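# Slide a held gear onto its shaft so it meshes

## Task

The left gripper starts out holding a gear a little above the top of a shaft. Lower the gear onto that shaft until it is fully seated and sits perpendicular to the shaft, with its teeth engaged with the neighbouring gear. Forcing or wedging it in too hard counts as failure.

## Robot and tools

Robot: two arms, left_arm and right_arm, each with a parallel two-finger gripper. Here the left arm holds the gear and does the work; the right arm can simply stay still. The fingers point along the gripper's own +z axis and separate along its y axis. The reported hand point (end_effector_position) lies midway between the finger pads, roughly 1 cm back from the tips.

Frame: all positions, orientations and offsets use the scene frame. Its origin is at table height, halfway between the two arm bases; +z is up, +x points out across the table, and left_arm sits on the +y side (this has nothing to do with image left or right). The left base is near (-0.021, +0.255, 0.037) m and the right near (-0.004, -0.242, 0.028) m. Printed hand positions and orientations may be off by up to a few centimetres.

Row layout: every motion command is a row of 14 numbers, each in [-1, 1], always covering both arms: dx, dy, dz, rx, ry, rz, opening for left_arm, then the same seven for right_arm. The first six per arm are an offset, not a pose: a displacement along scene axes from that arm's current Hand target, with rx, ry, rz forming one rotation vector turning about the Hand target position. Scale: 1.0 equals 0.6 m for dx/dy/dz and 180 degrees for rotation (so 0.01 is 6 mm). Offsets do not accumulate within one call's rows, but a new call starts from the new Hand target, so sending the same offset again moves further. Opening is absolute, not an offset: +1 is fully open (0.094 m), -1 is closed. To keep the gear held, resend the left arm's current opening command every time; a 0 there is a real command and would partly open the grip. Six zeros for an arm means 'go to the present Hand target'.

execute_actions(actions, cameras): actions is a list of actions; each action is up to 15 rows, one per 1/30 s control step, and a shorter action repeats its last row for the remaining steps. All rows in an action are measured from the Hand target at that action's start. An empty actions list returns the state plus all camera images. cameras is a list of names (cam_head_left, cam_head_right, or ["all"]); an unknown name voids the call.

move(target, speed, blend, opening_speed, grip_force, blocking, cameras): drives each gripper along a straight line toward target, one 14-number row or a list of up to 15 rows, all offsets from the same starting Hand targets (not chained). speed is path top speed in m/s, 0.002 to 2.9, default 0.25 (rotation capped at twice that in rad/s); use low speeds, e.g. 0.01 to 0.03, for the final seating. blend (m) rounds corners in a list. opening_speed is the rate on the -1..+1 scale per second, at least 0.2. grip_force is newtons per pad, 10 to 50, and persists. blocking=false returns early while the move runs. Paths take at least 0.5 s and are cut off at 10 s; they do not avoid obstacles.

wait(seconds 0 to 10), stop() to brake a running move, zoom_image(camera, region [x0,y0,x1,y1] in pixels, at most 504 by 504) on cam_head_left or cam_head_right (896x504 each), read_manual(section) for licence text only, finished_scene(scene) to end the scene; make no further calls in the same reply after ending scene 1.

Results: each arm's end_effector_position (m) and end_effector_quat_wxyz; Hand target, the commanded pose the next offsets start from; grip_measured on the opening scale (reads a bit narrower than the held part under squeeze); joint positions, velocities ("within noise" means still) and torques; Tool commands. A move adds a line such as move: done, off_target, moving, held or fault, plus limits (paced means the sent pose was clipped, held means steps were withheld). done means at rest within 10 mm and 2 degrees of the target; it says nothing about contact. Joint torques rising while the gripper stops short suggest it is pressing on something.

Behaviour to expect: friction and gravity can leave the gripper short, low, or tilted; tiny moves may not happen or may go sideways. Check position and orientation after each step and correct tilt so the gear stays square to the shaft. Commanded rotation is clipped to 40 degrees from the measured one per step. An arm blocked by something keeps pushing until you command its target back behind the gripper.

Avoid: ramming the gear down or pushing a target far below the contact point (use slow speed and small steps, and back off if the move ends held/off_target with the gear not descending); opening the gripper while the gear is still moving or high up; letting the gear fall or leave the table; contact between the two arms, grippers or wrist camera cables; steering a path close to an arm's own base; holding loads or straining against unreachable poses for long, which heats motors (MOTOR HOT at 75 °C, fault and arm fold at 90 °C). Once the gear is seated and meshed, open slowly to release and lift clear, confirming it stays in place without the robot before ending the scene.

Each tool is called after ">>>" by a JSON object that holds its "op" and its "data", one argument or row to a line.

## Session

>>> {"op": "execute_actions", "data": {
  "actions": []
}}

Scene clock: 0.00 s.
left_arm: end_effector_position=(+0.2649, +0.1082, +0.1524) grip_measured=-0.633 end_effector_quat_wxyz=(-0.003, +0.859, +0.513, +0.001) | right_arm: end_effector_position=(+0.3774, -0.2478, +0.4300) grip_measured=+1.000 end_effector_quat_wxyz=(+0.707, +0.005, +0.707, -0.005)
Joint positions: left_arm=[-0.494 1.762 1.484 -1.296 -0.006 1.587 0.017] | right_arm=[0 1.047 1.047 0 0 0 0.094]
Joint velocities: within noise
Joint torques (N m): no reading
Heat: left arm: 50 °C; right arm: 47 °C.
Hand target: left_arm +0.2672, +0.1072, +0.1578; +0.006, +0.859, +0.513, +0.007 | right_arm +0.3749, -0.2478, +0.4422; +0.719, +0.005, +0.695, -0.005
Tool commands: left_gripper/opening=-1.0 right_gripper/opening=+1.0

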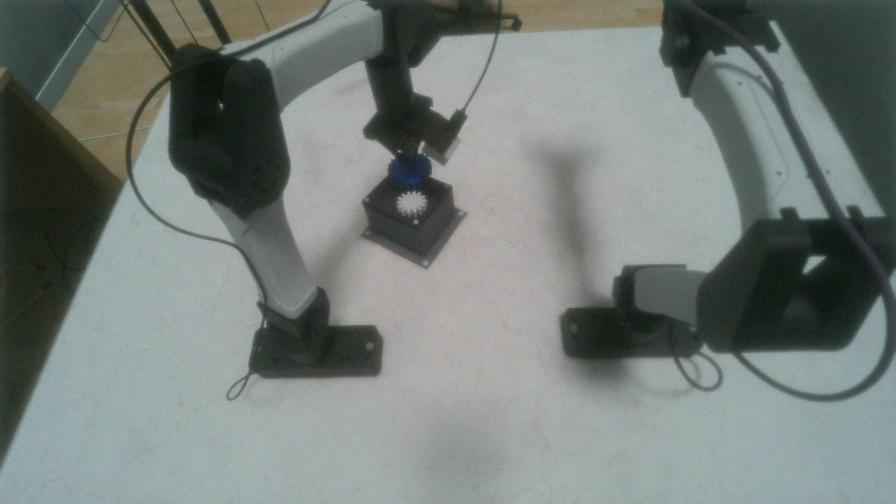

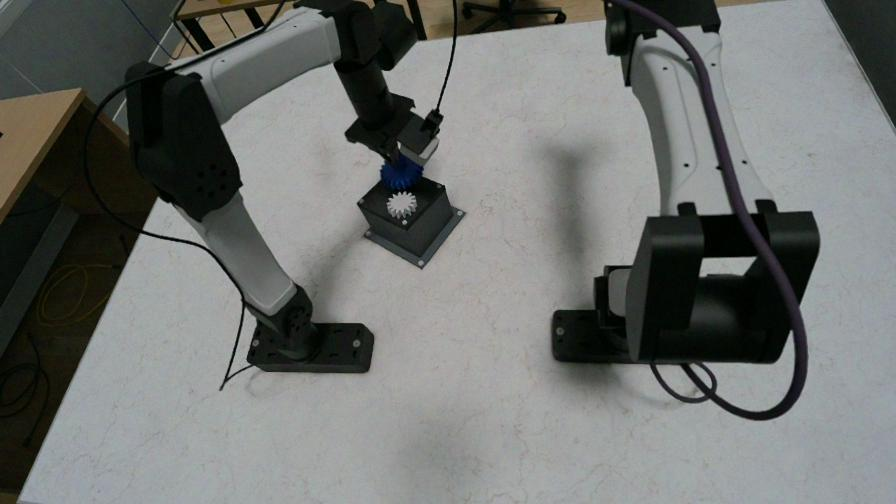

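>>> {"op": "zoom_image", "data": {
  "camera": "cam_head_left",
  "region": [350, 130, 480, 280]
}}

>>> {"op": "zoom_image", "data": {
  "camera": "cam_head_right",
  "region": [340, 130, 470, 280]
}}

Scaled by 3.360.

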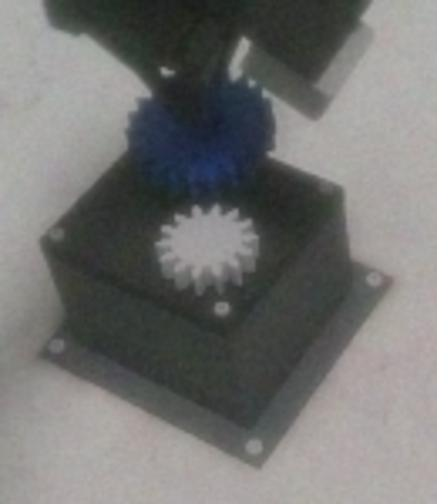

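Scaled by 3.360.

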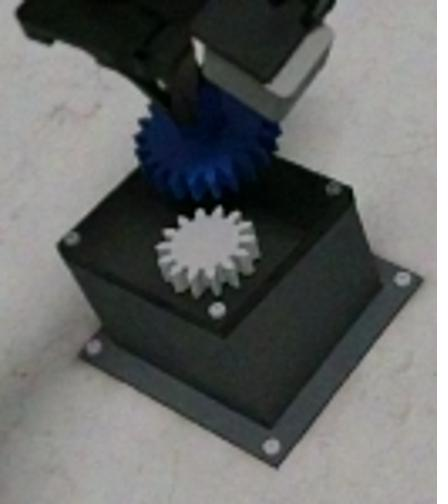

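>>> {"op": "move", "data": {
  "target": [0,0,-0.005,0,0,0,-1,0,0,0,0,0,0,1],
  "speed": 0.02,
  "cameras": ["all"]
}}

>>> {"op": "move", "data": {
  "target": [0,0,-0.005,0,0,0,-1,0,0,0,0,0,0,1],
  "speed": 0.02
}}

>>> {"op": "zoom_image", "data": {
  "camera": "cam_head_right",
  "region": [340, 130, 470, 280]
}}

Scene clock: 3.43 s.
left_arm: end_effector_position=(+0.2649, +0.1082, +0.1524) grip_measured=-0.633 end_effector_quat_wxyz=(-0.003, +0.859, +0.513, +0.001) | right_arm: end_effector_position=(+0.3774, -0.2478, +0.4300) grip_measured=+1.000 end_effector_quat_wxyz=(+0.707, +0.005, +0.707, -0.005)
Joint positions: left_arm=[-0.494 1.762 1.484 -1.296 -0.006 1.587 0.017] | right_arm=[0 1.047 1.047 0 0 0 0.094]
Joint torques (N m): left_arm=[0.27 -8.88 5.89 0.43 0.01 -0.02] | right_arm=[0.02 -2.76 8.21 2.22 0.1 -0.02]
Heat: left arm: 49 °C; right arm: 48 °C.
Hand target: left_arm +0.2672, +0.1072, +0.1548; +0.006, +0.859, +0.513, +0.007 | right_arm +0.3749, -0.2478, +0.4422; +0.719, +0.005, +0.695, -0.005
Off the commanded pose: left_arm 0.003 m, 1 deg | right_arm 0.012 m, 2 deg.
move: off_target (right_arm)

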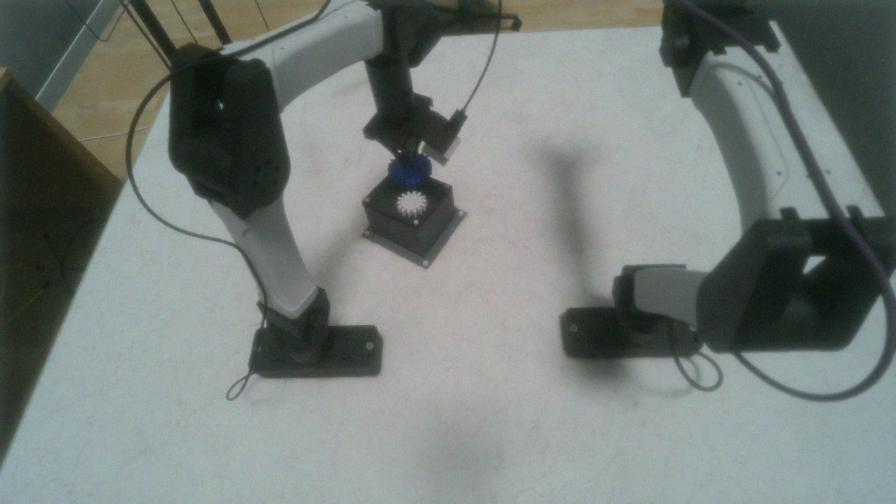

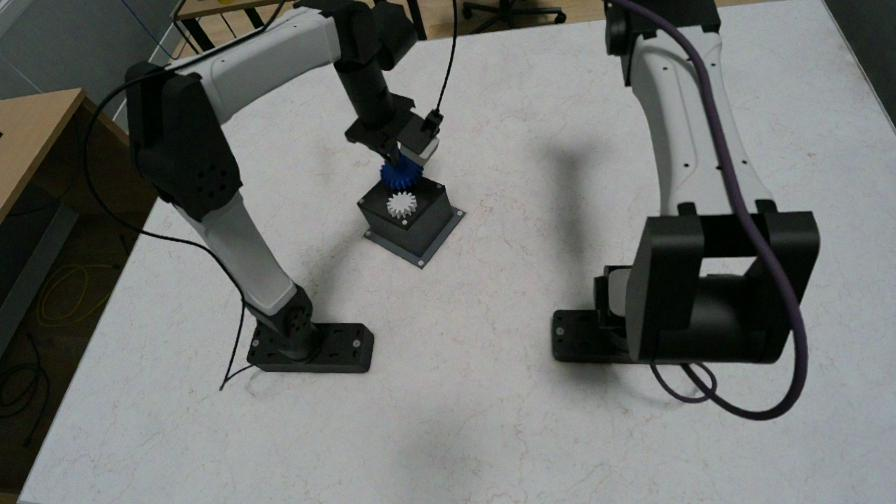

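Scene clock: 4.13 s.
left_arm: end_effector_position=(+0.2648, +0.1083, +0.1505) grip_measured=-0.633 end_effector_quat_wxyz=(-0.003, +0.859, +0.513, +0.001) | right_arm: end_effector_position=(+0.3774, -0.2478, +0.4300) grip_measured=+1.000 end_effector_quat_wxyz=(+0.707, +0.005, +0.707, -0.005)
Joint positions: left_arm=[-0.494 1.762 1.477 -1.289 -0.006 1.587 0.017] | right_arm=[0 1.047 1.047 0 0 0 0.094]
Joint torques (N m): left_arm=[0.2 -8.81 5.6 0.49 0.02 -0.04] | right_arm=[0.02 -2.76 8.18 2.21 0.1 -0.02]
Heat: left arm: 49 °C; right arm: 49 °C.
Hand target: left_arm +0.2672, +0.1072, +0.1519; +0.006, +0.859, +0.513, +0.007 | right_arm +0.3749, -0.2478, +0.4422; +0.719, +0.005, +0.695, -0.005
Off the commanded pose: left_arm 0.003 m, 1 deg | right_arm 0.012 m, 2 deg.
move: off_target (right_arm)

Scaled by 3.360.
This view is cut from an older image: the scene may have changed since it was taken.

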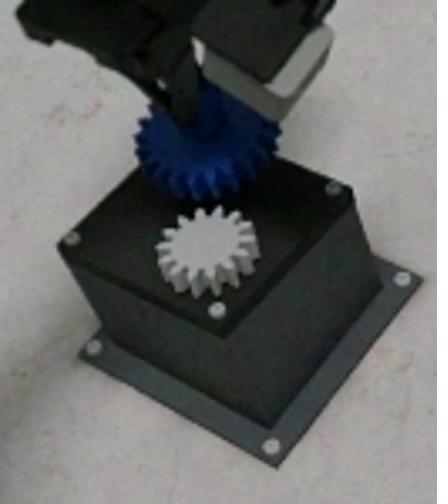

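>>> {"op": "move", "data": {
  "target": [0,0,-0.005,0,0,0,-1,0,0,0,0,0,0,1],
  "speed": 0.02
}}

>>> {"op": "move", "data": {
  "target": [0,0,-0.005,0,0,0,-1,0,0,0,0,0,0,1],
  "speed": 0.02,
  "cameras": ["all"]
}}

>>> {"op": "zoom_image", "data": {
  "camera": "cam_head_right",
  "region": [340, 130, 470, 280]
}}

>>> {"op": "zoom_image", "data": {
  "camera": "cam_head_left",
  "region": [350, 130, 480, 280]
}}

Scene clock: 6.00 s.
left_arm: end_effector_position=(+0.2648, +0.1083, +0.1502) grip_measured=-0.632 end_effector_quat_wxyz=(-0.003, +0.859, +0.513, +0.001) | right_arm: end_effector_position=(+0.3774, -0.2478, +0.4300) grip_measured=+1.000 end_effector_quat_wxyz=(+0.707, +0.005, +0.707, -0.005)
Joint positions: left_arm=[-0.494 1.762 1.476 -1.288 -0.006 1.587 0.017] | right_arm=[0 1.047 1.047 0 0 0 0.094]
Joint torques (N m): left_arm=[0.16 -8.72 4.64 0.59 0.01 -0.04] | right_arm=[0.02 -2.78 8.18 2.22 0.09 -0.02]
Heat: left arm: 49 °C; right arm: 49 °C.
Hand target: left_arm +0.2672, +0.1072, +0.1488; +0.006, +0.859, +0.513, +0.007 | right_arm +0.3749, -0.2478, +0.4422; +0.719, +0.005, +0.695, -0.005
Off the commanded pose: left_arm 0.003 m, 1 deg | right_arm 0.012 m, 2 deg.
move: off_target (right_arm)

Scene clock: 6.70 s.
left_arm: end_effector_position=(+0.2646, +0.1084, +0.1502) grip_measured=-0.632 end_effector_quat_wxyz=(-0.001, +0.859, +0.513, +0.003) | right_arm: end_effector_position=(+0.3774, -0.2478, +0.4300) grip_measured=+1.000 end_effector_quat_wxyz=(+0.707, +0.005, +0.707, -0.005)
Joint positions: left_arm=[-0.494 1.757 1.469 -1.282 -0.006 1.587 0.017] | right_arm=[0 1.047 1.047 0 0 0 0.094]
Joint torques (N m): left_arm=[0.2 -8.2 4.19 0.65 0.02 -0.02] | right_arm=[0.02 -2.81 8.21 2.21 0.09 -0.02]
Heat: left arm: 49 °C; right arm: 49 °C.
Hand target: left_arm +0.2672, +0.1072, +0.1459; +0.006, +0.859, +0.513, +0.007 | right_arm +0.3749, -0.2478, +0.4422; +0.719, +0.005, +0.695, -0.005
Off the commanded pose: left_arm 0.005 m, 1 deg | right_arm 0.012 m, 2 deg.
move: off_target (right_arm)

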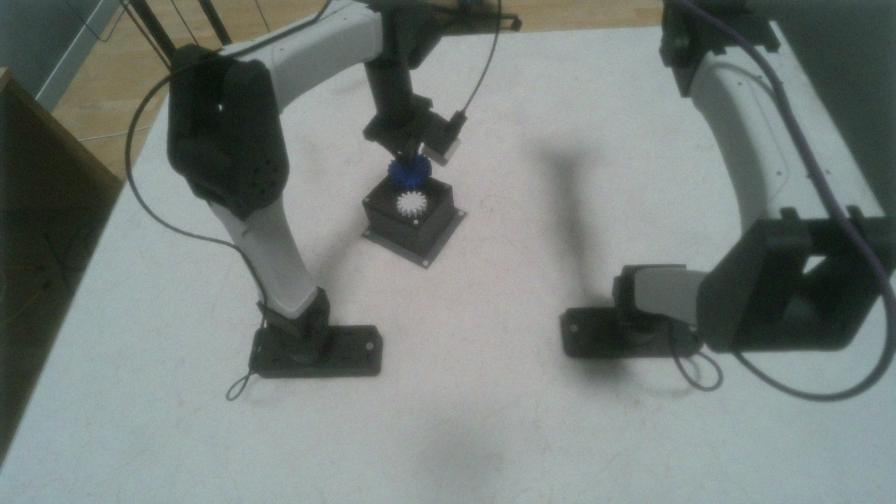

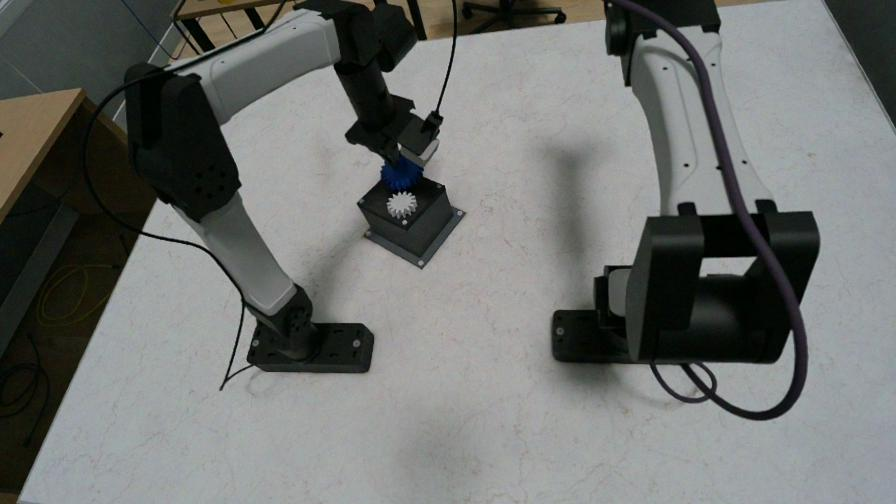

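Scaled by 3.360.

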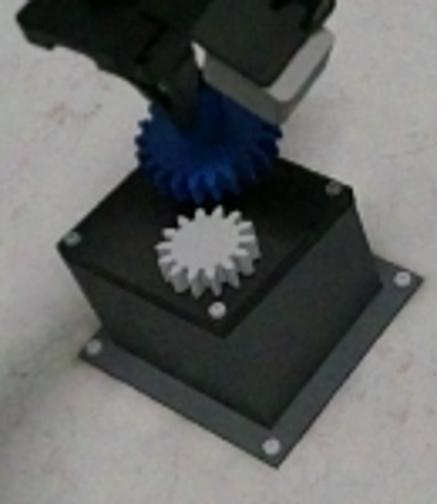

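Scaled by 3.360.

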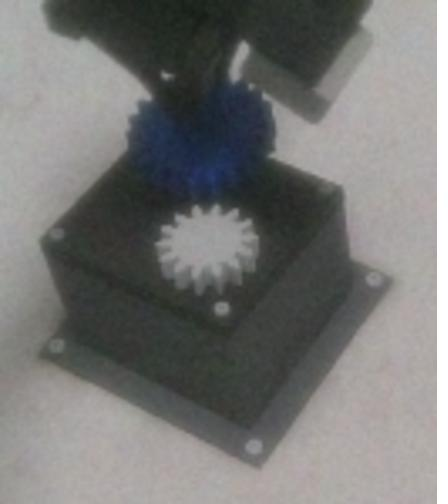

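>>> {"op": "move", "data": {
  "target": [0,0,0.14,0,0,0,-1,0,0,0,0,0,0,1],
  "speed": 0.1,
  "cameras": ["all"]
}}

>>> {"op": "zoom_image", "data": {
  "camera": "cam_head_right",
  "region": [360, 110, 460, 230]
}}

>>> {"op": "zoom_image", "data": {
  "camera": "cam_head_left",
  "region": [360, 110, 460, 230]
}}

Scene clock: 11.80 s.
left_arm: end_effector_position=(+0.2663, +0.1075, +0.2266) grip_measured=-0.632 end_effector_quat_wxyz=(+0.013, +0.858, +0.513, +0.011) | right_arm: end_effector_position=(+0.3774, -0.2478, +0.4300) grip_measured=+1.000 end_effector_quat_wxyz=(+0.707, +0.005, +0.707, -0.005)
Joint positions: left_arm=[-0.494 1.764 1.783 -1.556 -0.006 1.587 0.017] | right_arm=[0 1.047 1.047 0 0 0 0.094]
Joint torques (N m): left_arm=[0.18 -7.38 7.61 0.25 0.02 -0.04] | right_arm=[0.01 -2.77 8.18 2.22 0.09 -0.03]
Heat: left arm: 48 °C; right arm: 50 °C.
Hand target: left_arm +0.2672, +0.1072, +0.2300; +0.006, +0.859, +0.513, +0.007 | right_arm +0.3749, -0.2478, +0.4422; +0.719, +0.005, +0.695, -0.005
Off the commanded pose: left_arm 0.003 m, 1 deg | right_arm 0.012 m, 2 deg.
joint sent to its limit (left arm) — joint 4 (wrist pitch), lower limit. The joint targets still meet the commanded pose.
move: off_target (right_arm)

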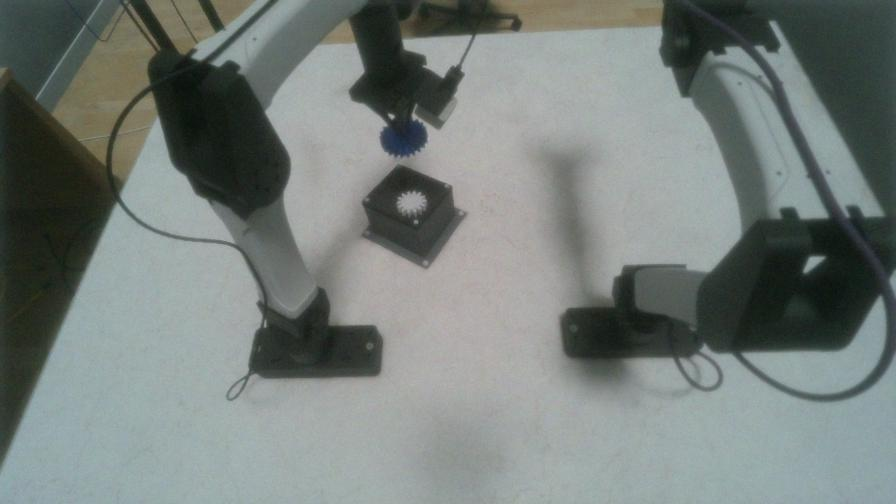

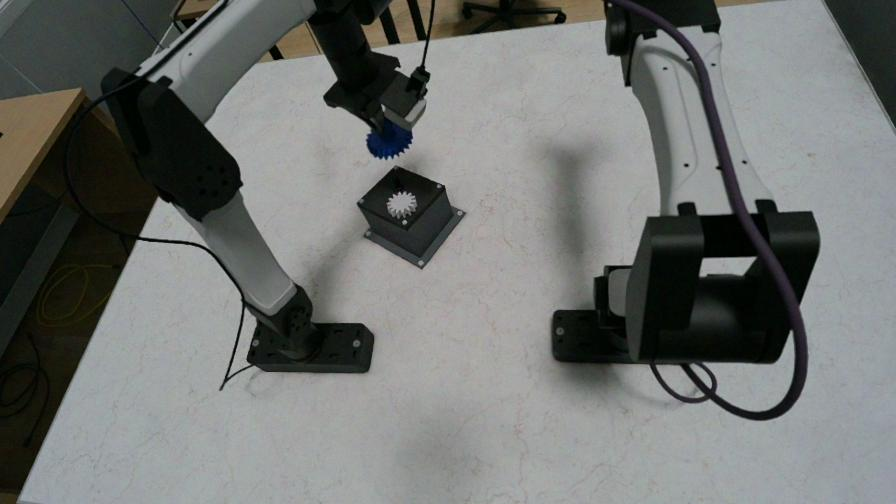

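Scaled by 4.200.

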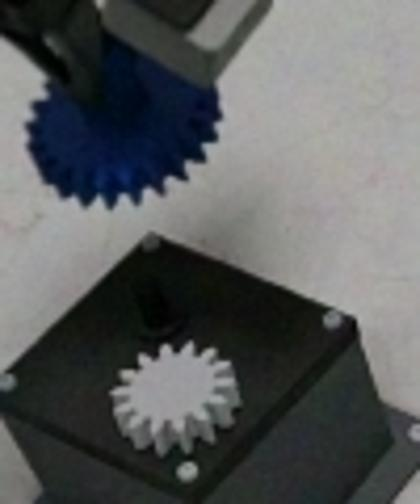

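Scaled by 4.200.

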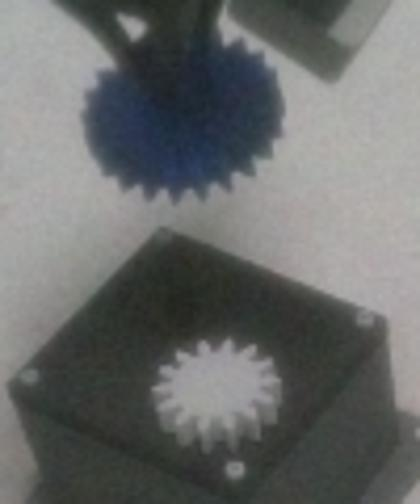

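>>> {"op": "zoom_image", "data": {
  "camera": "cam_head_left",
  "region": [380, 160, 440, 220]
}}

>>> {"op": "zoom_image", "data": {
  "camera": "cam_head_right",
  "region": [370, 160, 430, 220]
}}

>>> {"op": "zoom_image", "data": {
  "camera": "cam_head_left",
  "region": [370, 110, 440, 180]
}}

>>> {"op": "zoom_image", "data": {
  "camera": "cam_head_right",
  "region": [355, 110, 425, 180]
}}

Scaled by 8.400.

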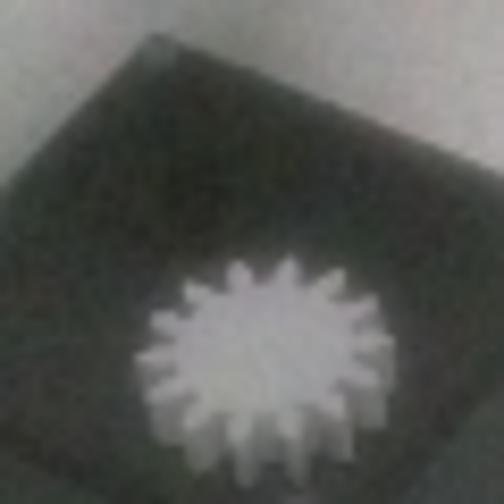

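Scaled by 8.400.

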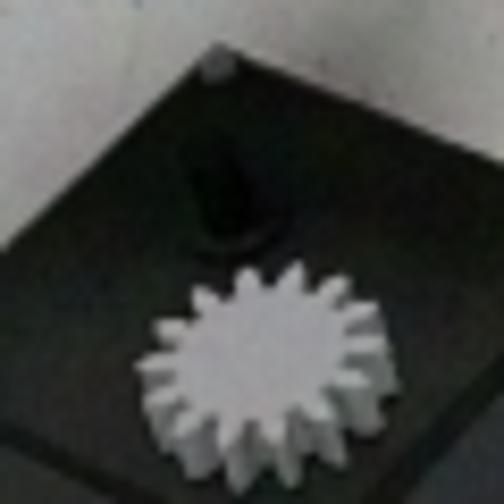

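Scaled by 7.200.

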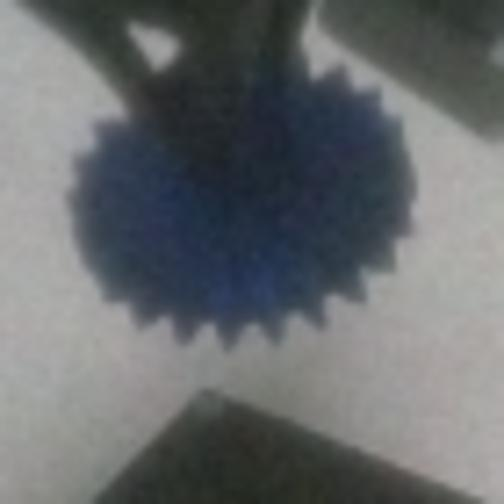

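Scaled by 7.200.

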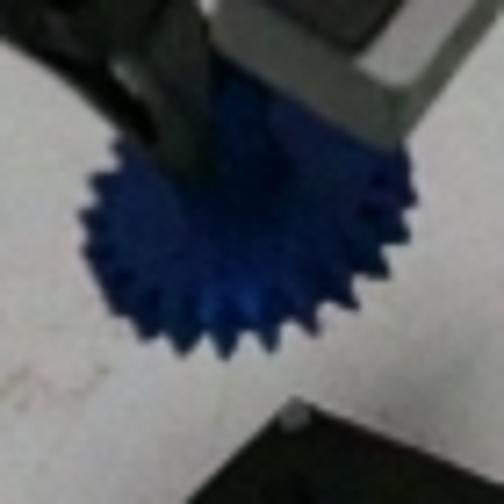

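>>> {"op": "move", "data": {
  "target": [
    [0.004,0.025,0,0,0,0,-1,0,0,0,0,0,0,1],
    [0.004,0.025,-0.11,0,0,0,-1,0,0,0,0,0,0,1]
  ],
  "speed": 0.08,
  "blend": 0.005,
  "cameras": ["all"]
}}

>>> {"op": "zoom_image", "data": {
  "camera": "cam_head_right",
  "region": [350, 120, 450, 220]
}}

>>> {"op": "zoom_image", "data": {
  "camera": "cam_head_left",
  "region": [350, 120, 450, 220]
}}

Scene clock: 19.10 s.
left_arm: end_effector_position=(+0.2675, +0.1225, +0.1562) grip_measured=-0.632 end_effector_quat_wxyz=(-0.010, +0.856, +0.516, -0.004) | right_arm: end_effector_position=(+0.3774, -0.2478, +0.4300) grip_measured=+1.000 end_effector_quat_wxyz=(+0.707, +0.005, +0.707, -0.005)
Joint positions: left_arm=[-0.45 1.764 1.501 -1.33 -0.006 1.621 0.017] | right_arm=[0 1.047 1.047 0 0 0 0.094]
Joint torques (N m): left_arm=[0.38 -10.69 5.65 0.41 0.02 0.09] | right_arm=[0.02 -2.8 8.17 2.21 0.09 -0.02]
Heat: left arm: 48 °C; right arm: 51 °C.
Hand target: left_arm +0.2695, +0.1221, +0.1639; +0.006, +0.859, +0.513, +0.007 | right_arm +0.3749, -0.2478, +0.4422; +0.719, +0.005, +0.695, -0.005
Off the commanded pose: left_arm 0.008 m, 2 deg | right_arm 0.012 m, 2 deg.
move: off_target (right_arm)

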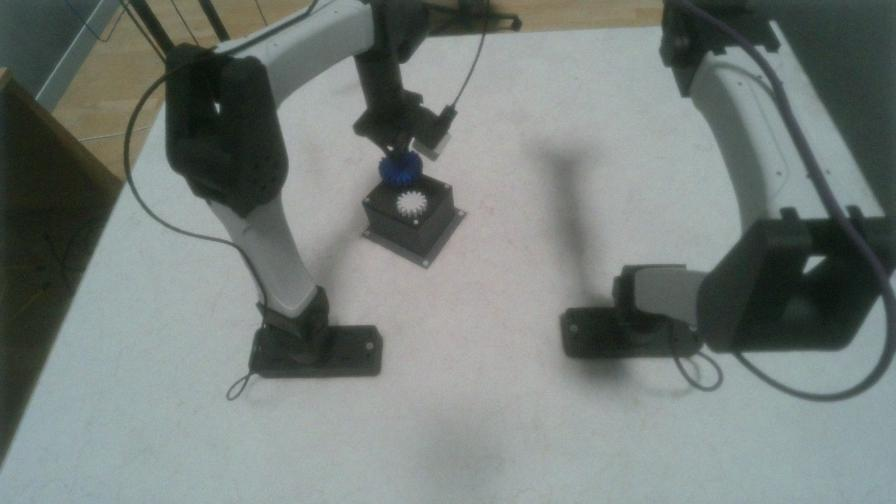

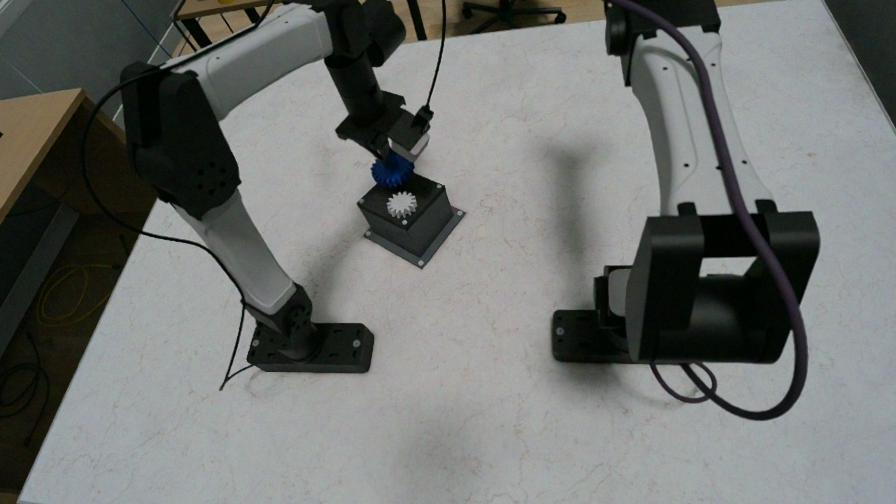

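Scaled by 5.040.

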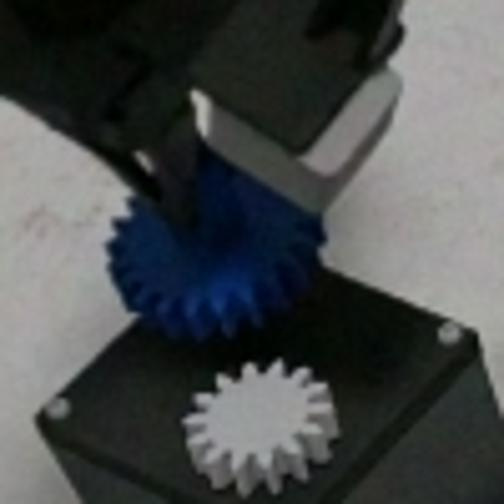

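Scaled by 5.040.

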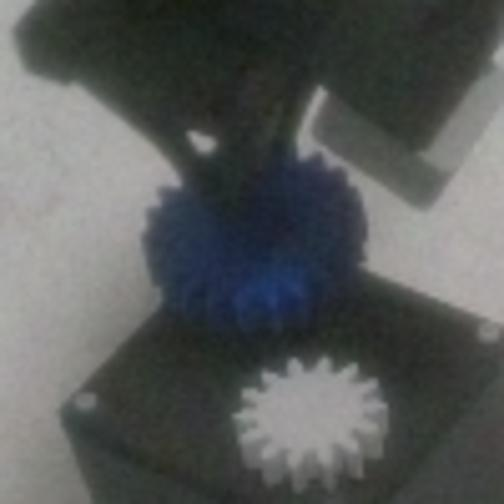

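>>> {"op": "move", "data": {
  "target": [0,0,-0.010,0,0,0,-1,0,0,0,0,0,0,1],
  "speed": 0.02
}}

>>> {"op": "move", "data": {
  "target": [0,0,-0.006,0,0,0,-1,0,0,0,0,0,0,1],
  "speed": 0.02
}}

>>> {"op": "move", "data": {
  "target": [0,0,-0.005,0,0,0,-1,0,0,0,0,0,0,1],
  "speed": 0.02
}}

Scene clock: 20.30 s.
left_arm: end_effector_position=(+0.2665, +0.1229, +0.1505) grip_measured=-0.632 end_effector_quat_wxyz=(-0.012, +0.856, +0.516, -0.005) | right_arm: end_effector_position=(+0.3774, -0.2478, +0.4300) grip_measured=+1.000 end_effector_quat_wxyz=(+0.707, +0.005, +0.707, -0.005)
Joint positions: left_arm=[-0.45 1.764 1.478 -1.31 -0.006 1.621 0.017] | right_arm=[0 1.047 1.047 0 0 0 0.094]
Joint torques (N m): left_arm=[0.35 -10.62 5.63 0.44 0.03 0.09] | right_arm=[0.02 -2.8 8.2 2.21 0.09 -0.02]
Heat: left arm: 48 °C; right arm: 51 °C.
Hand target: left_arm +0.2695, +0.1222, +0.1579; +0.006, +0.859, +0.513, +0.007 | right_arm +0.3749, -0.2478, +0.4422; +0.719, +0.005, +0.695, -0.005
Off the commanded pose: left_arm 0.008 m, 2 deg | right_arm 0.012 m, 2 deg.
move: off_target (right_arm)

Scene clock: 21.00 s.
left_arm: end_effector_position=(+0.2664, +0.1229, +0.1504) grip_measured=-0.632 end_effector_quat_wxyz=(-0.009, +0.856, +0.516, -0.003) | right_arm: end_effector_position=(+0.3774, -0.2478, +0.4300) grip_measured=+1.000 end_effector_quat_wxyz=(+0.707, +0.005, +0.707, -0.005)
Joint positions: left_arm=[-0.45 1.756 1.47 -1.301 -0.006 1.621 0.017] | right_arm=[0 1.047 1.047 0 0 0 0.094]
Joint torques (N m): left_arm=[0.34 -9.85 5.24 0.52 0.03 0.1] | right_arm=[0.01 -2.78 8.21 2.21 0.09 -0.02]
Heat: left arm: 47 °C; right arm: 51 °C.
Hand target: left_arm +0.2695, +0.1221, +0.1543; +0.006, +0.859, +0.513, +0.007 | right_arm +0.3749, -0.2478, +0.4422; +0.719, +0.005, +0.695, -0.005
Off the commanded pose: left_arm 0.005 m, 2 deg | right_arm 0.012 m, 2 deg.
move: off_target (right_arm)

Scene clock: 21.70 s.
left_arm: end_effector_position=(+0.2663, +0.1230, +0.1504) grip_measured=-0.632 end_effector_quat_wxyz=(-0.006, +0.856, +0.516, -0.001) | right_arm: end_effector_position=(+0.3774, -0.2478, +0.4300) grip_measured=+1.000 end_effector_quat_wxyz=(+0.707, +0.005, +0.707, -0.005)
Joint positions: left_arm=[-0.45 1.75 1.462 -1.295 -0.006 1.622 0.017] | right_arm=[0 1.047 1.047 0 0 0 0.094]
Joint torques (N m): left_arm=[0.38 -9.16 4.83 0.56 0.02 0.08] | right_arm=[0.02 -2.77 8.23 2.21 0.1 -0.03]
Heat: left arm: 47 °C; right arm: 51 °C.
Hand target: left_arm +0.2696, +0.1221, +0.1513; +0.006, +0.859, +0.513, +0.007 | right_arm +0.3749, -0.2478, +0.4422; +0.719, +0.005, +0.695, -0.005
Off the commanded pose: left_arm 0.003 m, 2 deg | right_arm 0.012 m, 2 deg.
move: off_target (right_arm)

>>> {"op": "wait", "data": {
  "seconds": 0,
  "cameras": ["all"]
}}

>>> {"op": "zoom_image", "data": {
  "camera": "cam_head_right",
  "region": [365, 140, 425, 200]
}}

>>> {"op": "zoom_image", "data": {
  "camera": "cam_head_left",
  "region": [370, 140, 430, 200]
}}

Scene clock: 22.73 s.
left_arm: end_effector_position=(+0.2664, +0.1230, +0.1504) grip_measured=-0.632 end_effector_quat_wxyz=(-0.006, +0.856, +0.516, -0.001) | right_arm: end_effector_position=(+0.3774, -0.2478, +0.4300) grip_measured=+1.000 end_effector_quat_wxyz=(+0.707, +0.005, +0.707, -0.005)
Joint positions: left_arm=[-0.45 1.75 1.462 -1.294 -0.006 1.622 0.017] | right_arm=[0 1.047 1.047 0 0 0 0.094]
Joint torques (N m): left_arm=[0.35 -9.13 4.82 0.57 0.03 0.08] | right_arm=[0.02 -2.76 8.2 2.22 0.09 -0.03]
Heat: left arm: 47 °C; right arm: 51 °C.
Hand target: left_arm +0.2696, +0.1221, +0.1513; +0.006, +0.859, +0.513, +0.007 | right_arm +0.3749, -0.2478, +0.4422; +0.719, +0.005, +0.695, -0.005
Tool commands: left_gripper/opening=-1.0 right_gripper/opening=+1.0
Off the commanded pose: left_arm 0.003 m, 2 deg | right_arm 0.012 m, 2 deg.

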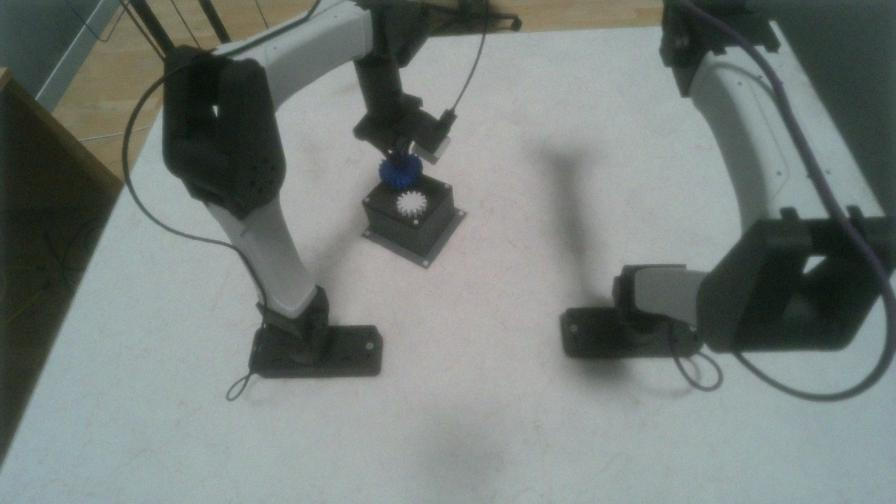

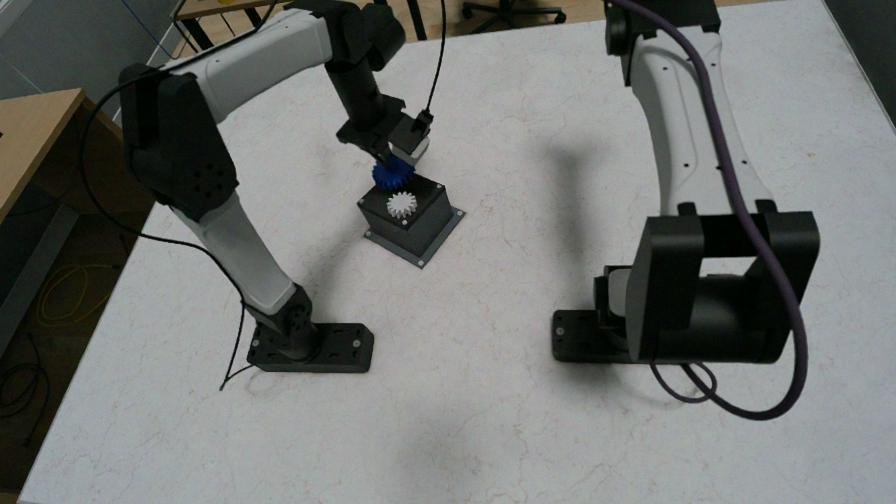

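Scaled by 8.400.

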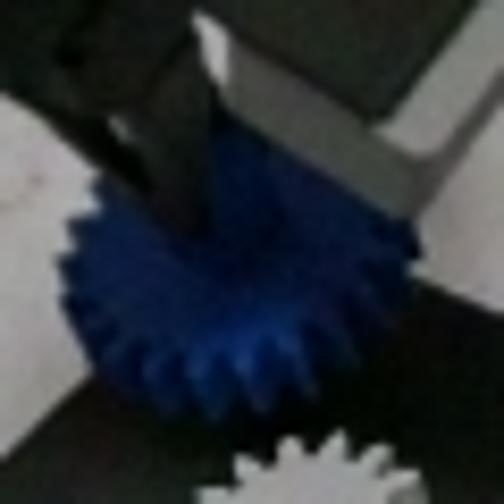

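Scaled by 8.400.

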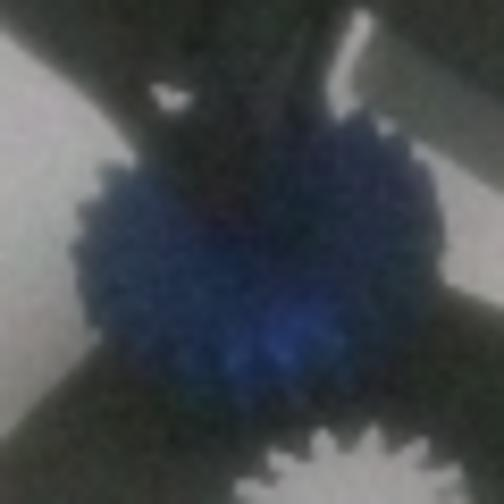

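>>> {"op": "move", "data": {
  "target": [-0.003,-0.002,0,0,0,0,-1,0,0,0,0,0,0,1],
  "speed": 0.02
}}

>>> {"op": "move", "data": {
  "target": [-0.003,-0.002,-0.001,0,0,0,-1,0,0,0,0,0,0,1],
  "speed": 0.02
}}

>>> {"op": "move", "data": {
  "target": [-0.003,-0.001,0,0,0,0,-1,0,0,0,0,0,0,1],
  "speed": 0.02
}}

Scene clock: 24.33 s.
left_arm: end_effector_position=(+0.2661, +0.1231, +0.1505) grip_measured=-0.632 end_effector_quat_wxyz=(-0.005, +0.856, +0.516, +0.000) | right_arm: end_effector_position=(+0.3774, -0.2478, +0.4300) grip_measured=+1.000 end_effector_quat_wxyz=(+0.707, +0.005, +0.707, -0.005)
Joint positions: left_arm=[-0.45 1.746 1.457 -1.29 -0.006 1.622 0.017] | right_arm=[0 1.047 1.047 0 0 0 0.094]
Joint torques (N m): left_arm=[-0.14 -9.16 4.79 0.54 0.02 0.01] | right_arm=[0.01 -2.8 8.21 2.21 0.1 -0.02]
Heat: left arm: 47 °C; right arm: 51 °C.
Hand target: left_arm +0.2678, +0.1209, +0.1514; +0.006, +0.859, +0.513, +0.007 | right_arm +0.3749, -0.2478, +0.4422; +0.719, +0.005, +0.695, -0.005
Off the commanded pose: left_arm 0.003 m, 2 deg | right_arm 0.012 m, 2 deg.
move: off_target (right_arm)

Scene clock: 25.03 s.
left_arm: end_effector_position=(+0.2658, +0.1231, +0.1505) grip_measured=-0.632 end_effector_quat_wxyz=(-0.003, +0.857, +0.516, +0.002) | right_arm: end_effector_position=(+0.3774, -0.2478, +0.4300) grip_measured=+1.000 end_effector_quat_wxyz=(+0.707, +0.005, +0.707, -0.005)
Joint positions: left_arm=[-0.451 1.74 1.451 -1.284 -0.007 1.622 0.017] | right_arm=[0 1.047 1.047 0 0 0 0.094]
Joint torques (N m): left_arm=[-0.53 -8.9 4.75 0.53 0.02 -0.04] | right_arm=[0.02 -2.76 8.2 2.22 0.1 -0.03]
Heat: left arm: 47 °C; right arm: 51 °C.
Hand target: left_arm +0.2660, +0.1199, +0.1507; +0.006, +0.858, +0.513, +0.007 | right_arm +0.3749, -0.2478, +0.4422; +0.719, +0.005, +0.695, -0.005
Off the commanded pose: left_arm 0.003 m, 1 deg | right_arm 0.012 m, 2 deg.
move: off_target (right_arm)

Scene clock: 25.73 s.
left_arm: end_effector_position=(+0.2655, +0.1227, +0.1506) grip_measured=-0.632 end_effector_quat_wxyz=(-0.002, +0.858, +0.514, +0.005) | right_arm: end_effector_position=(+0.3774, -0.2478, +0.4300) grip_measured=+1.000 end_effector_quat_wxyz=(+0.707, +0.005, +0.707, -0.005)
Joint positions: left_arm=[-0.455 1.735 1.445 -1.279 -0.011 1.622 0.017] | right_arm=[0 1.047 1.047 0 0 0 0.094]
Joint torques (N m): left_arm=[-0.54 -8.91 4.78 0.51 0.08 -0.09] | right_arm=[0.01 -2.8 8.2 2.22 0.1 -0.03]
Heat: left arm: 47 °C; right arm: 51 °C.
Hand target: left_arm +0.2642, +0.1192, +0.1507; +0.006, +0.859, +0.513, +0.007 | right_arm +0.3749, -0.2478, +0.4422; +0.719, +0.005, +0.695, -0.005
Off the commanded pose: left_arm 0.004 m, 1 deg | right_arm 0.012 m, 2 deg.
move: off_target (right_arm)

>>> {"op": "move", "data": {
  "target": [
    [0,0.001,0.011,0,0,0,-1,0,0,0,0,0,0,1],
    [-0.001,0.001,0.0,0,0,0,-1,0,0,0,0,0,0,1]
  ],
  "speed": 0.03
}}

Scene clock: 27.37 s.
left_arm: end_effector_position=(+0.2655, +0.1227, +0.1506) grip_measured=-0.632 end_effector_quat_wxyz=(-0.002, +0.858, +0.514, +0.005) | right_arm: end_effector_position=(+0.3774, -0.2478, +0.4300) grip_measured=+1.000 end_effector_quat_wxyz=(+0.707, +0.005, +0.707, -0.005)
Joint positions: left_arm=[-0.455 1.735 1.445 -1.279 -0.011 1.622 0.017] | right_arm=[0 1.047 1.047 0 0 0 0.094]
Joint torques (N m): left_arm=[-0.47 -9.2 4.45 0.5 0.09 -0.09] | right_arm=[-0.01 -2.78 8.23 2.22 0.1 -0.03]
Heat: left arm: 47 °C; right arm: 51 °C.
Hand target: left_arm +0.2636, +0.1198, +0.1507; +0.006, +0.859, +0.513, +0.007 | right_arm +0.3749, -0.2478, +0.4422; +0.719, +0.005, +0.695, -0.005
Off the commanded pose: left_arm 0.003 m, 1 deg | right_arm 0.012 m, 2 deg.
move: off_target (right_arm)

>>> {"op": "move", "data": {
  "target": [
    [0,0,0.02,0,0,0,-1,0,0,0,0,0,0,1],
    [-0.001,0.001,0.011,0,0,0,-1,0,0,0,0,0,0,1]
  ],
  "speed": 0.04
}}

>>> {"op": "move", "data": {
  "target": [0,0,-0.005,0,0,0,-1,0,0,0,0,0,0,1],
  "speed": 0.02
}}

>>> {"op": "move", "data": {
  "target": [0,0,-0.005,0,0,0,-1,0,0,0,0,0,0,1],
  "speed": 0.02
}}

Scene clock: 29.03 s.
left_arm: end_effector_position=(+0.2625, +0.1234, +0.1516) grip_measured=-0.632 end_effector_quat_wxyz=(-0.007, +0.858, +0.513, +0.002) | right_arm: end_effector_position=(+0.3774, -0.2478, +0.4300) grip_measured=+1.000 end_effector_quat_wxyz=(+0.707, +0.005, +0.707, -0.005)
Joint positions: left_arm=[-0.457 1.735 1.449 -1.295 -0.011 1.622 0.017] | right_arm=[0 1.047 1.047 0 0 0 0.094]
Joint torques (N m): left_arm=[-0.25 -9.54 6.05 0.37 0.09 -0.07] | right_arm=[0.03 -2.78 8.23 2.22 0.09 -0.03]
Heat: left arm: 47 °C; right arm: 51 °C.
Hand target: left_arm +0.2630, +0.1204, +0.1574; +0.006, +0.859, +0.513, +0.007 | right_arm +0.3749, -0.2478, +0.4422; +0.719, +0.005, +0.695, -0.005
Off the commanded pose: left_arm 0.006 m, 2 deg | right_arm 0.012 m, 2 deg.
move: off_target (right_arm)

Scene clock: 29.73 s.
left_arm: end_effector_position=(+0.2622, +0.1235, +0.1507) grip_measured=-0.632 end_effector_quat_wxyz=(-0.008, +0.858, +0.513, +0.001) | right_arm: end_effector_position=(+0.3774, -0.2478, +0.4300) grip_measured=+1.000 end_effector_quat_wxyz=(+0.707, +0.005, +0.707, -0.005)
Joint positions: left_arm=[-0.457 1.735 1.445 -1.292 -0.011 1.622 0.017] | right_arm=[0 1.047 1.047 0 0 0 0.094]
Joint torques (N m): left_arm=[-0.18 -9.46 5.26 0.46 0.09 -0.05] | right_arm=[0.02 -2.77 8.2 2.22 0.09 -0.03]
Heat: left arm: 47 °C; right arm: 51 °C.
Hand target: left_arm +0.2630, +0.1204, +0.1544; +0.006, +0.859, +0.513, +0.007 | right_arm +0.3749, -0.2478, +0.4422; +0.719, +0.005, +0.695, -0.005
Off the commanded pose: left_arm 0.005 m, 2 deg | right_arm 0.012 m, 2 deg.
move: off_target (right_arm)

Scene clock: 30.43 s.
left_arm: end_effector_position=(+0.2620, +0.1237, +0.1505) grip_measured=-0.632 end_effector_quat_wxyz=(-0.006, +0.858, +0.513, +0.003) | right_arm: end_effector_position=(+0.3774, -0.2478, +0.4300) grip_measured=+1.000 end_effector_quat_wxyz=(+0.707, +0.005, +0.707, -0.005)
Joint positions: left_arm=[-0.457 1.73 1.439 -1.287 -0.011 1.622 0.017] | right_arm=[0 1.047 1.047 0 0 0 0.094]
Joint torques (N m): left_arm=[-0.24 -8.95 4.86 0.54 0.08 -0.06] | right_arm=[0.05 -2.8 8.21 2.22 0.09 -0.02]
Heat: left arm: 47 °C; right arm: 51 °C.
Hand target: left_arm +0.2630, +0.1204, +0.1513; +0.006, +0.859, +0.513, +0.007 | right_arm +0.3749, -0.2478, +0.4422; +0.719, +0.005, +0.695, -0.005
Off the commanded pose: left_arm 0.004 m, 1 deg | right_arm 0.012 m, 2 deg.
move: off_target (right_arm)

>>> {"op": "execute_actions", "data": {
  "actions": [
    [[0,-0.002,0,0,0,0,-1,0,0,0,0,0,0,1],[0,-0.003,0,0,0,0,-1,0,0,0,0,0,0,1],[0,-0.004,0,0,0,0,-1,0,0,0,0,0,0,1],[0,-0.005,0,0,0,0,-1,0,0,0,0,0,0,1],[0,-0.006,0,0,0,0,-1,0,0,0,0,0,0,1],[0,-0.007,0,0,0,0,-1,0,0,0,0,0,0,1],[0,-0.008,0,0,0,0,-1,0,0,0,0,0,0,1]]
  ]
}}

>>> {"op": "zoom_image", "data": {
  "camera": "cam_head_right",
  "region": [365, 140, 425, 200]
}}

Scene clock: 31.87 s.
left_arm: end_effector_position=(+0.2609, +0.1205, +0.1505) grip_measured=-0.632 end_effector_quat_wxyz=(-0.006, +0.859, +0.512, +0.003) | right_arm: end_effector_position=(+0.3774, -0.2478, +0.4300) grip_measured=+1.000 end_effector_quat_wxyz=(+0.707, +0.005, +0.707, -0.005)
Joint positions: left_arm=[-0.468 1.73 1.439 -1.285 -0.012 1.614 0.017] | right_arm=[0 1.047 1.047 0 0 0 0.094]
Joint torques (N m): left_arm=[-0.46 -8.23 5.68 0.51 0.09 -0.11] | right_arm=[0.02 -2.78 8.21 2.22 0.1 -0.03]
Heat: left arm: 46 °C; right arm: 51 °C.
Hand target: left_arm +0.2630, +0.1156, +0.1513; +0.006, +0.859, +0.513, +0.007 | right_arm +0.3749, -0.2478, +0.4422; +0.719, +0.005, +0.695, -0.005
Off the commanded pose: left_arm 0.005 m, 1 deg | right_arm 0.012 m, 2 deg.
Step readings (end_effector_position of left_arm | right_arm):
0: (+0.2620, +0.1237, +0.1505) | (+0.3774, -0.2478, +0.4300)
1: (+0.2619, +0.1236, +0.1505) | (+0.3774, -0.2478, +0.4300)
2: (+0.2619, +0.1234, +0.1505) | (+0.3774, -0.2478, +0.4300)
4: (+0.2618, +0.1232, +0.1505) | (+0.3774, -0.2478, +0.4300)
8: (+0.2612, +0.1213, +0.1505) | (+0.3774, -0.2478, +0.4300)
15: (+0.2609, +0.1205, +0.1505) | (+0.3774, -0.2478, +0.4300)

Scaled by 8.400.
This view is cut from an older image: the scene may have changed since it was taken.

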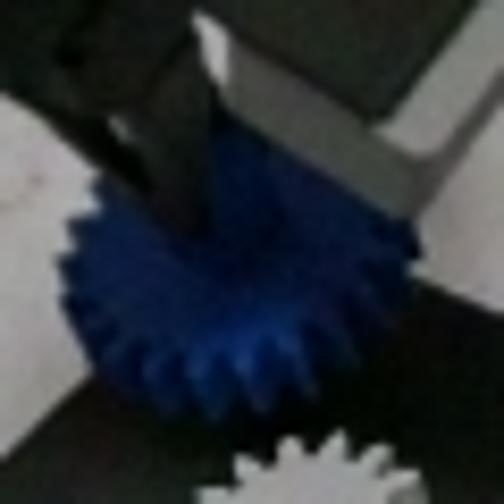

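>>> {"op": "execute_actions", "data": {
  "actions": [
    [[0,-0.001,0,0,0,0,-1,0,0,0,0,0,0,1],[0,-0.002,0,0,0,0,-1,0,0,0,0,0,0,1],[0,-0.003,0,0,0,0,-1,0,0,0,0,0,0,1],[0,-0.004,0,0,0,0,-1,0,0,0,0,0,0,1],[0,-0.005,0,0,0,0,-1,0,0,0,0,0,0,1],[0,-0.006,0,0,0,0,-1,0,0,0,0,0,0,1]]
  ],
  "cameras": ["all"]
}}

>>> {"op": "zoom_image", "data": {
  "camera": "cam_head_right",
  "region": [365, 140, 425, 200]
}}

Scene clock: 33.20 s.
left_arm: end_effector_position=(+0.2597, +0.1173, +0.1505) grip_measured=-0.632 end_effector_quat_wxyz=(-0.005, +0.859, +0.512, +0.004) | right_arm: end_effector_position=(+0.3774, -0.2478, +0.4300) grip_measured=+1.000 end_effector_quat_wxyz=(+0.707, +0.005, +0.707, -0.005)
Joint positions: left_arm=[-0.479 1.73 1.439 -1.284 -0.012 1.603 0.017] | right_arm=[0 1.047 1.047 0 0 0 0.094]
Joint torques (N m): left_arm=[-0.4 -7.75 6.37 0.51 0.09 -0.13] | right_arm=[0.02 -2.78 8.18 2.22 0.09 -0.02]
Heat: left arm: 46 °C; right arm: 51 °C.
Hand target: left_arm +0.2629, +0.1120, +0.1513; +0.006, +0.859, +0.513, +0.007 | right_arm +0.3749, -0.2478, +0.4422; +0.719, +0.005, +0.695, -0.005
Off the commanded pose: left_arm 0.006 m, 1 deg | right_arm 0.012 m, 2 deg.
Step readings (end_effector_position of left_arm | right_arm):
0: (+0.2609, +0.1205, +0.1505) | (+0.3774, -0.2478, +0.4300)
1: (+0.2609, +0.1205, +0.1505) | (+0.3774, -0.2478, +0.4300)
2: (+0.2609, +0.1204, +0.1505) | (+0.3774, -0.2478, +0.4300)
4: (+0.2607, +0.1199, +0.1505) | (+0.3774, -0.2478, +0.4300)
8: (+0.2599, +0.1177, +0.1505) | (+0.3774, -0.2478, +0.4300)
15: (+0.2597, +0.1173, +0.1505) | (+0.3774, -0.2478, +0.4300)

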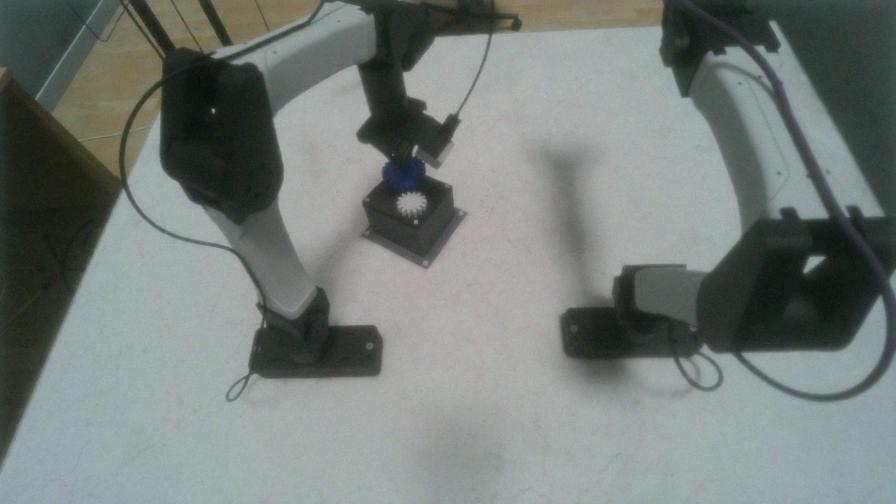

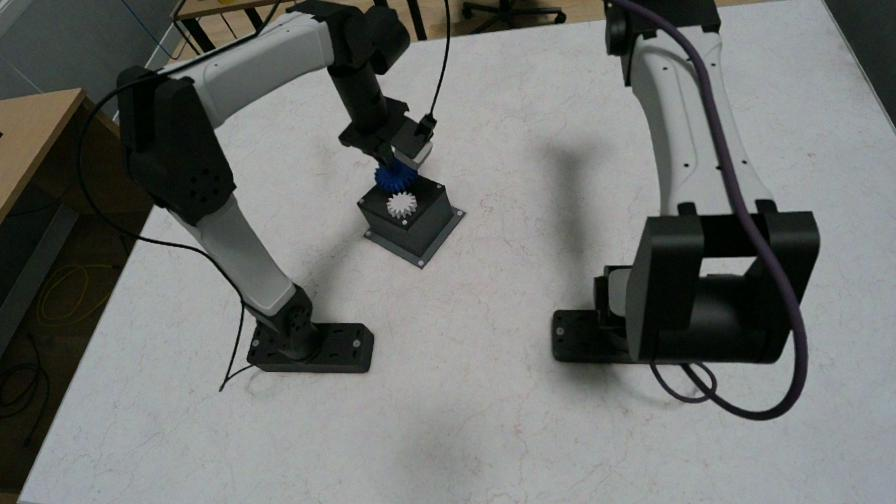

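Scaled by 8.400.

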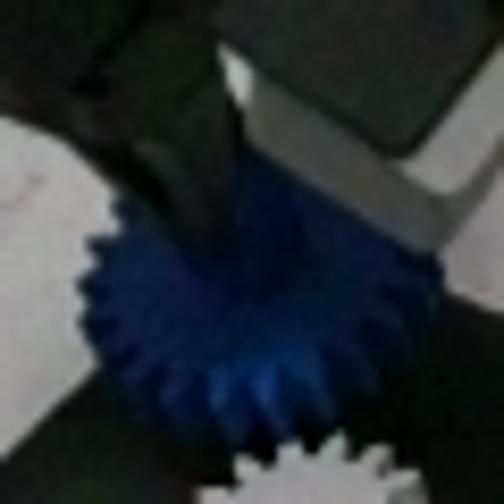

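>>> {"op": "execute_actions", "data": {
  "actions": [
    [[0.002,0,0,0,0,0,-1,0,0,0,0,0,0,1],[0.004,0,0,0,0,0,-1,0,0,0,0,0,0,1],[0.006,0,0,0,0,0,-1,0,0,0,0,0,0,1]]
  ]
}}

>>> {"op": "execute_actions", "data": {
  "actions": [
    [[0,0.003,0,0,0,0,-1,0,0,0,0,0,0,1],[0,0.005,0,0,0,0,-1,0,0,0,0,0,0,1],[0,0.007,0,0,0,0,-1,0,0,0,0,0,0,1],[0,0.009,0,0,0,0,-1,0,0,0,0,0,0,1],[0,0.01,0,0,0,0,-1,0,0,0,0,0,0,1],[0,0.011,0,0,0,0,-1,0,0,0,0,0,0,1],[0,0.012,0,0,0,0,-1,0,0,0,0,0,0,1],[0,0.013,0,0,0,0,-1,0,0,0,0,0,0,1],[0,0.014,0,0,0,0,-1,0,0,0,0,0,0,1]]
  ]
}}

Scene clock: 34.97 s.
left_arm: end_effector_position=(+0.2597, +0.1173, +0.1505) grip_measured=-0.632 end_effector_quat_wxyz=(-0.005, +0.859, +0.512, +0.004) | right_arm: end_effector_position=(+0.3774, -0.2478, +0.4300) grip_measured=+1.000 end_effector_quat_wxyz=(+0.707, +0.005, +0.707, -0.005)
Joint positions: left_arm=[-0.479 1.73 1.439 -1.284 -0.012 1.603 0.017] | right_arm=[0 1.047 1.047 0 0 0 0.094]
Joint torques (N m): left_arm=[-0.02 -6.64 7.65 0.47 0.09 -0.06] | right_arm=[0.02 -2.8 8.2 2.22 0.1 -0.02]
Heat: left arm: 46 °C; right arm: 51 °C.
Hand target: left_arm +0.2665, +0.1120, +0.1513; +0.006, +0.859, +0.513, +0.007 | right_arm +0.3749, -0.2478, +0.4422; +0.719, +0.005, +0.695, -0.005
Off the commanded pose: left_arm 0.009 m, 1 deg | right_arm 0.012 m, 2 deg.
Step readings (end_effector_position of left_arm | right_arm):
0: (+0.2597, +0.1173, +0.1505) | (+0.3774, -0.2478, +0.4300)
1: (+0.2597, +0.1173, +0.1505) | (+0.3774, -0.2478, +0.4300)
2: (+0.2597, +0.1173, +0.1505) | (+0.3774, -0.2478, +0.4300)
4: (+0.2597, +0.1173, +0.1505) | (+0.3774, -0.2478, +0.4300)
8: (+0.2597, +0.1173, +0.1505) | (+0.3774, -0.2478, +0.4300)
15: (+0.2597, +0.1173, +0.1505) | (+0.3774, -0.2478, +0.4300)

Scene clock: 35.67 s.
left_arm: end_effector_position=(+0.2612, +0.1202, +0.1505) grip_measured=-0.632 end_effector_quat_wxyz=(-0.003, +0.857, +0.515, +0.001) | right_arm: end_effector_position=(+0.3774, -0.2478, +0.4300) grip_measured=+1.000 end_effector_quat_wxyz=(+0.707, +0.005, +0.707, -0.005)
Joint positions: left_arm=[-0.465 1.73 1.439 -1.284 -0.005 1.611 0.017] | right_arm=[0 1.047 1.047 0 0 0 0.094]
Joint torques (N m): left_arm=[0.83 -7.86 6.13 0.5 0.02 0.08] | right_arm=[0.01 -2.78 8.17 2.21 0.09 -0.03]
Heat: left arm: 46 °C; right arm: 51 °C.
Hand target: left_arm +0.2666, +0.1204, +0.1513; +0.006, +0.858, +0.513, +0.007 | right_arm +0.3749, -0.2478, +0.4422; +0.719, +0.005, +0.695, -0.005
Off the commanded pose: left_arm 0.005 m, 1 deg | right_arm 0.012 m, 2 deg.
Step readings (end_effector_position of left_arm | right_arm):
0: (+0.2597, +0.1173, +0.1505) | (+0.3774, -0.2478, +0.4300)
1: (+0.2597, +0.1173, +0.1505) | (+0.3774, -0.2478, +0.4300)
2: (+0.2597, +0.1174, +0.1505) | (+0.3774, -0.2478, +0.4300)
4: (+0.2603, +0.1185, +0.1505) | (+0.3774, -0.2478, +0.4300)
8: (+0.2608, +0.1197, +0.1505) | (+0.3774, -0.2478, +0.4300)
15: (+0.2612, +0.1202, +0.1505) | (+0.3774, -0.2478, +0.4300)


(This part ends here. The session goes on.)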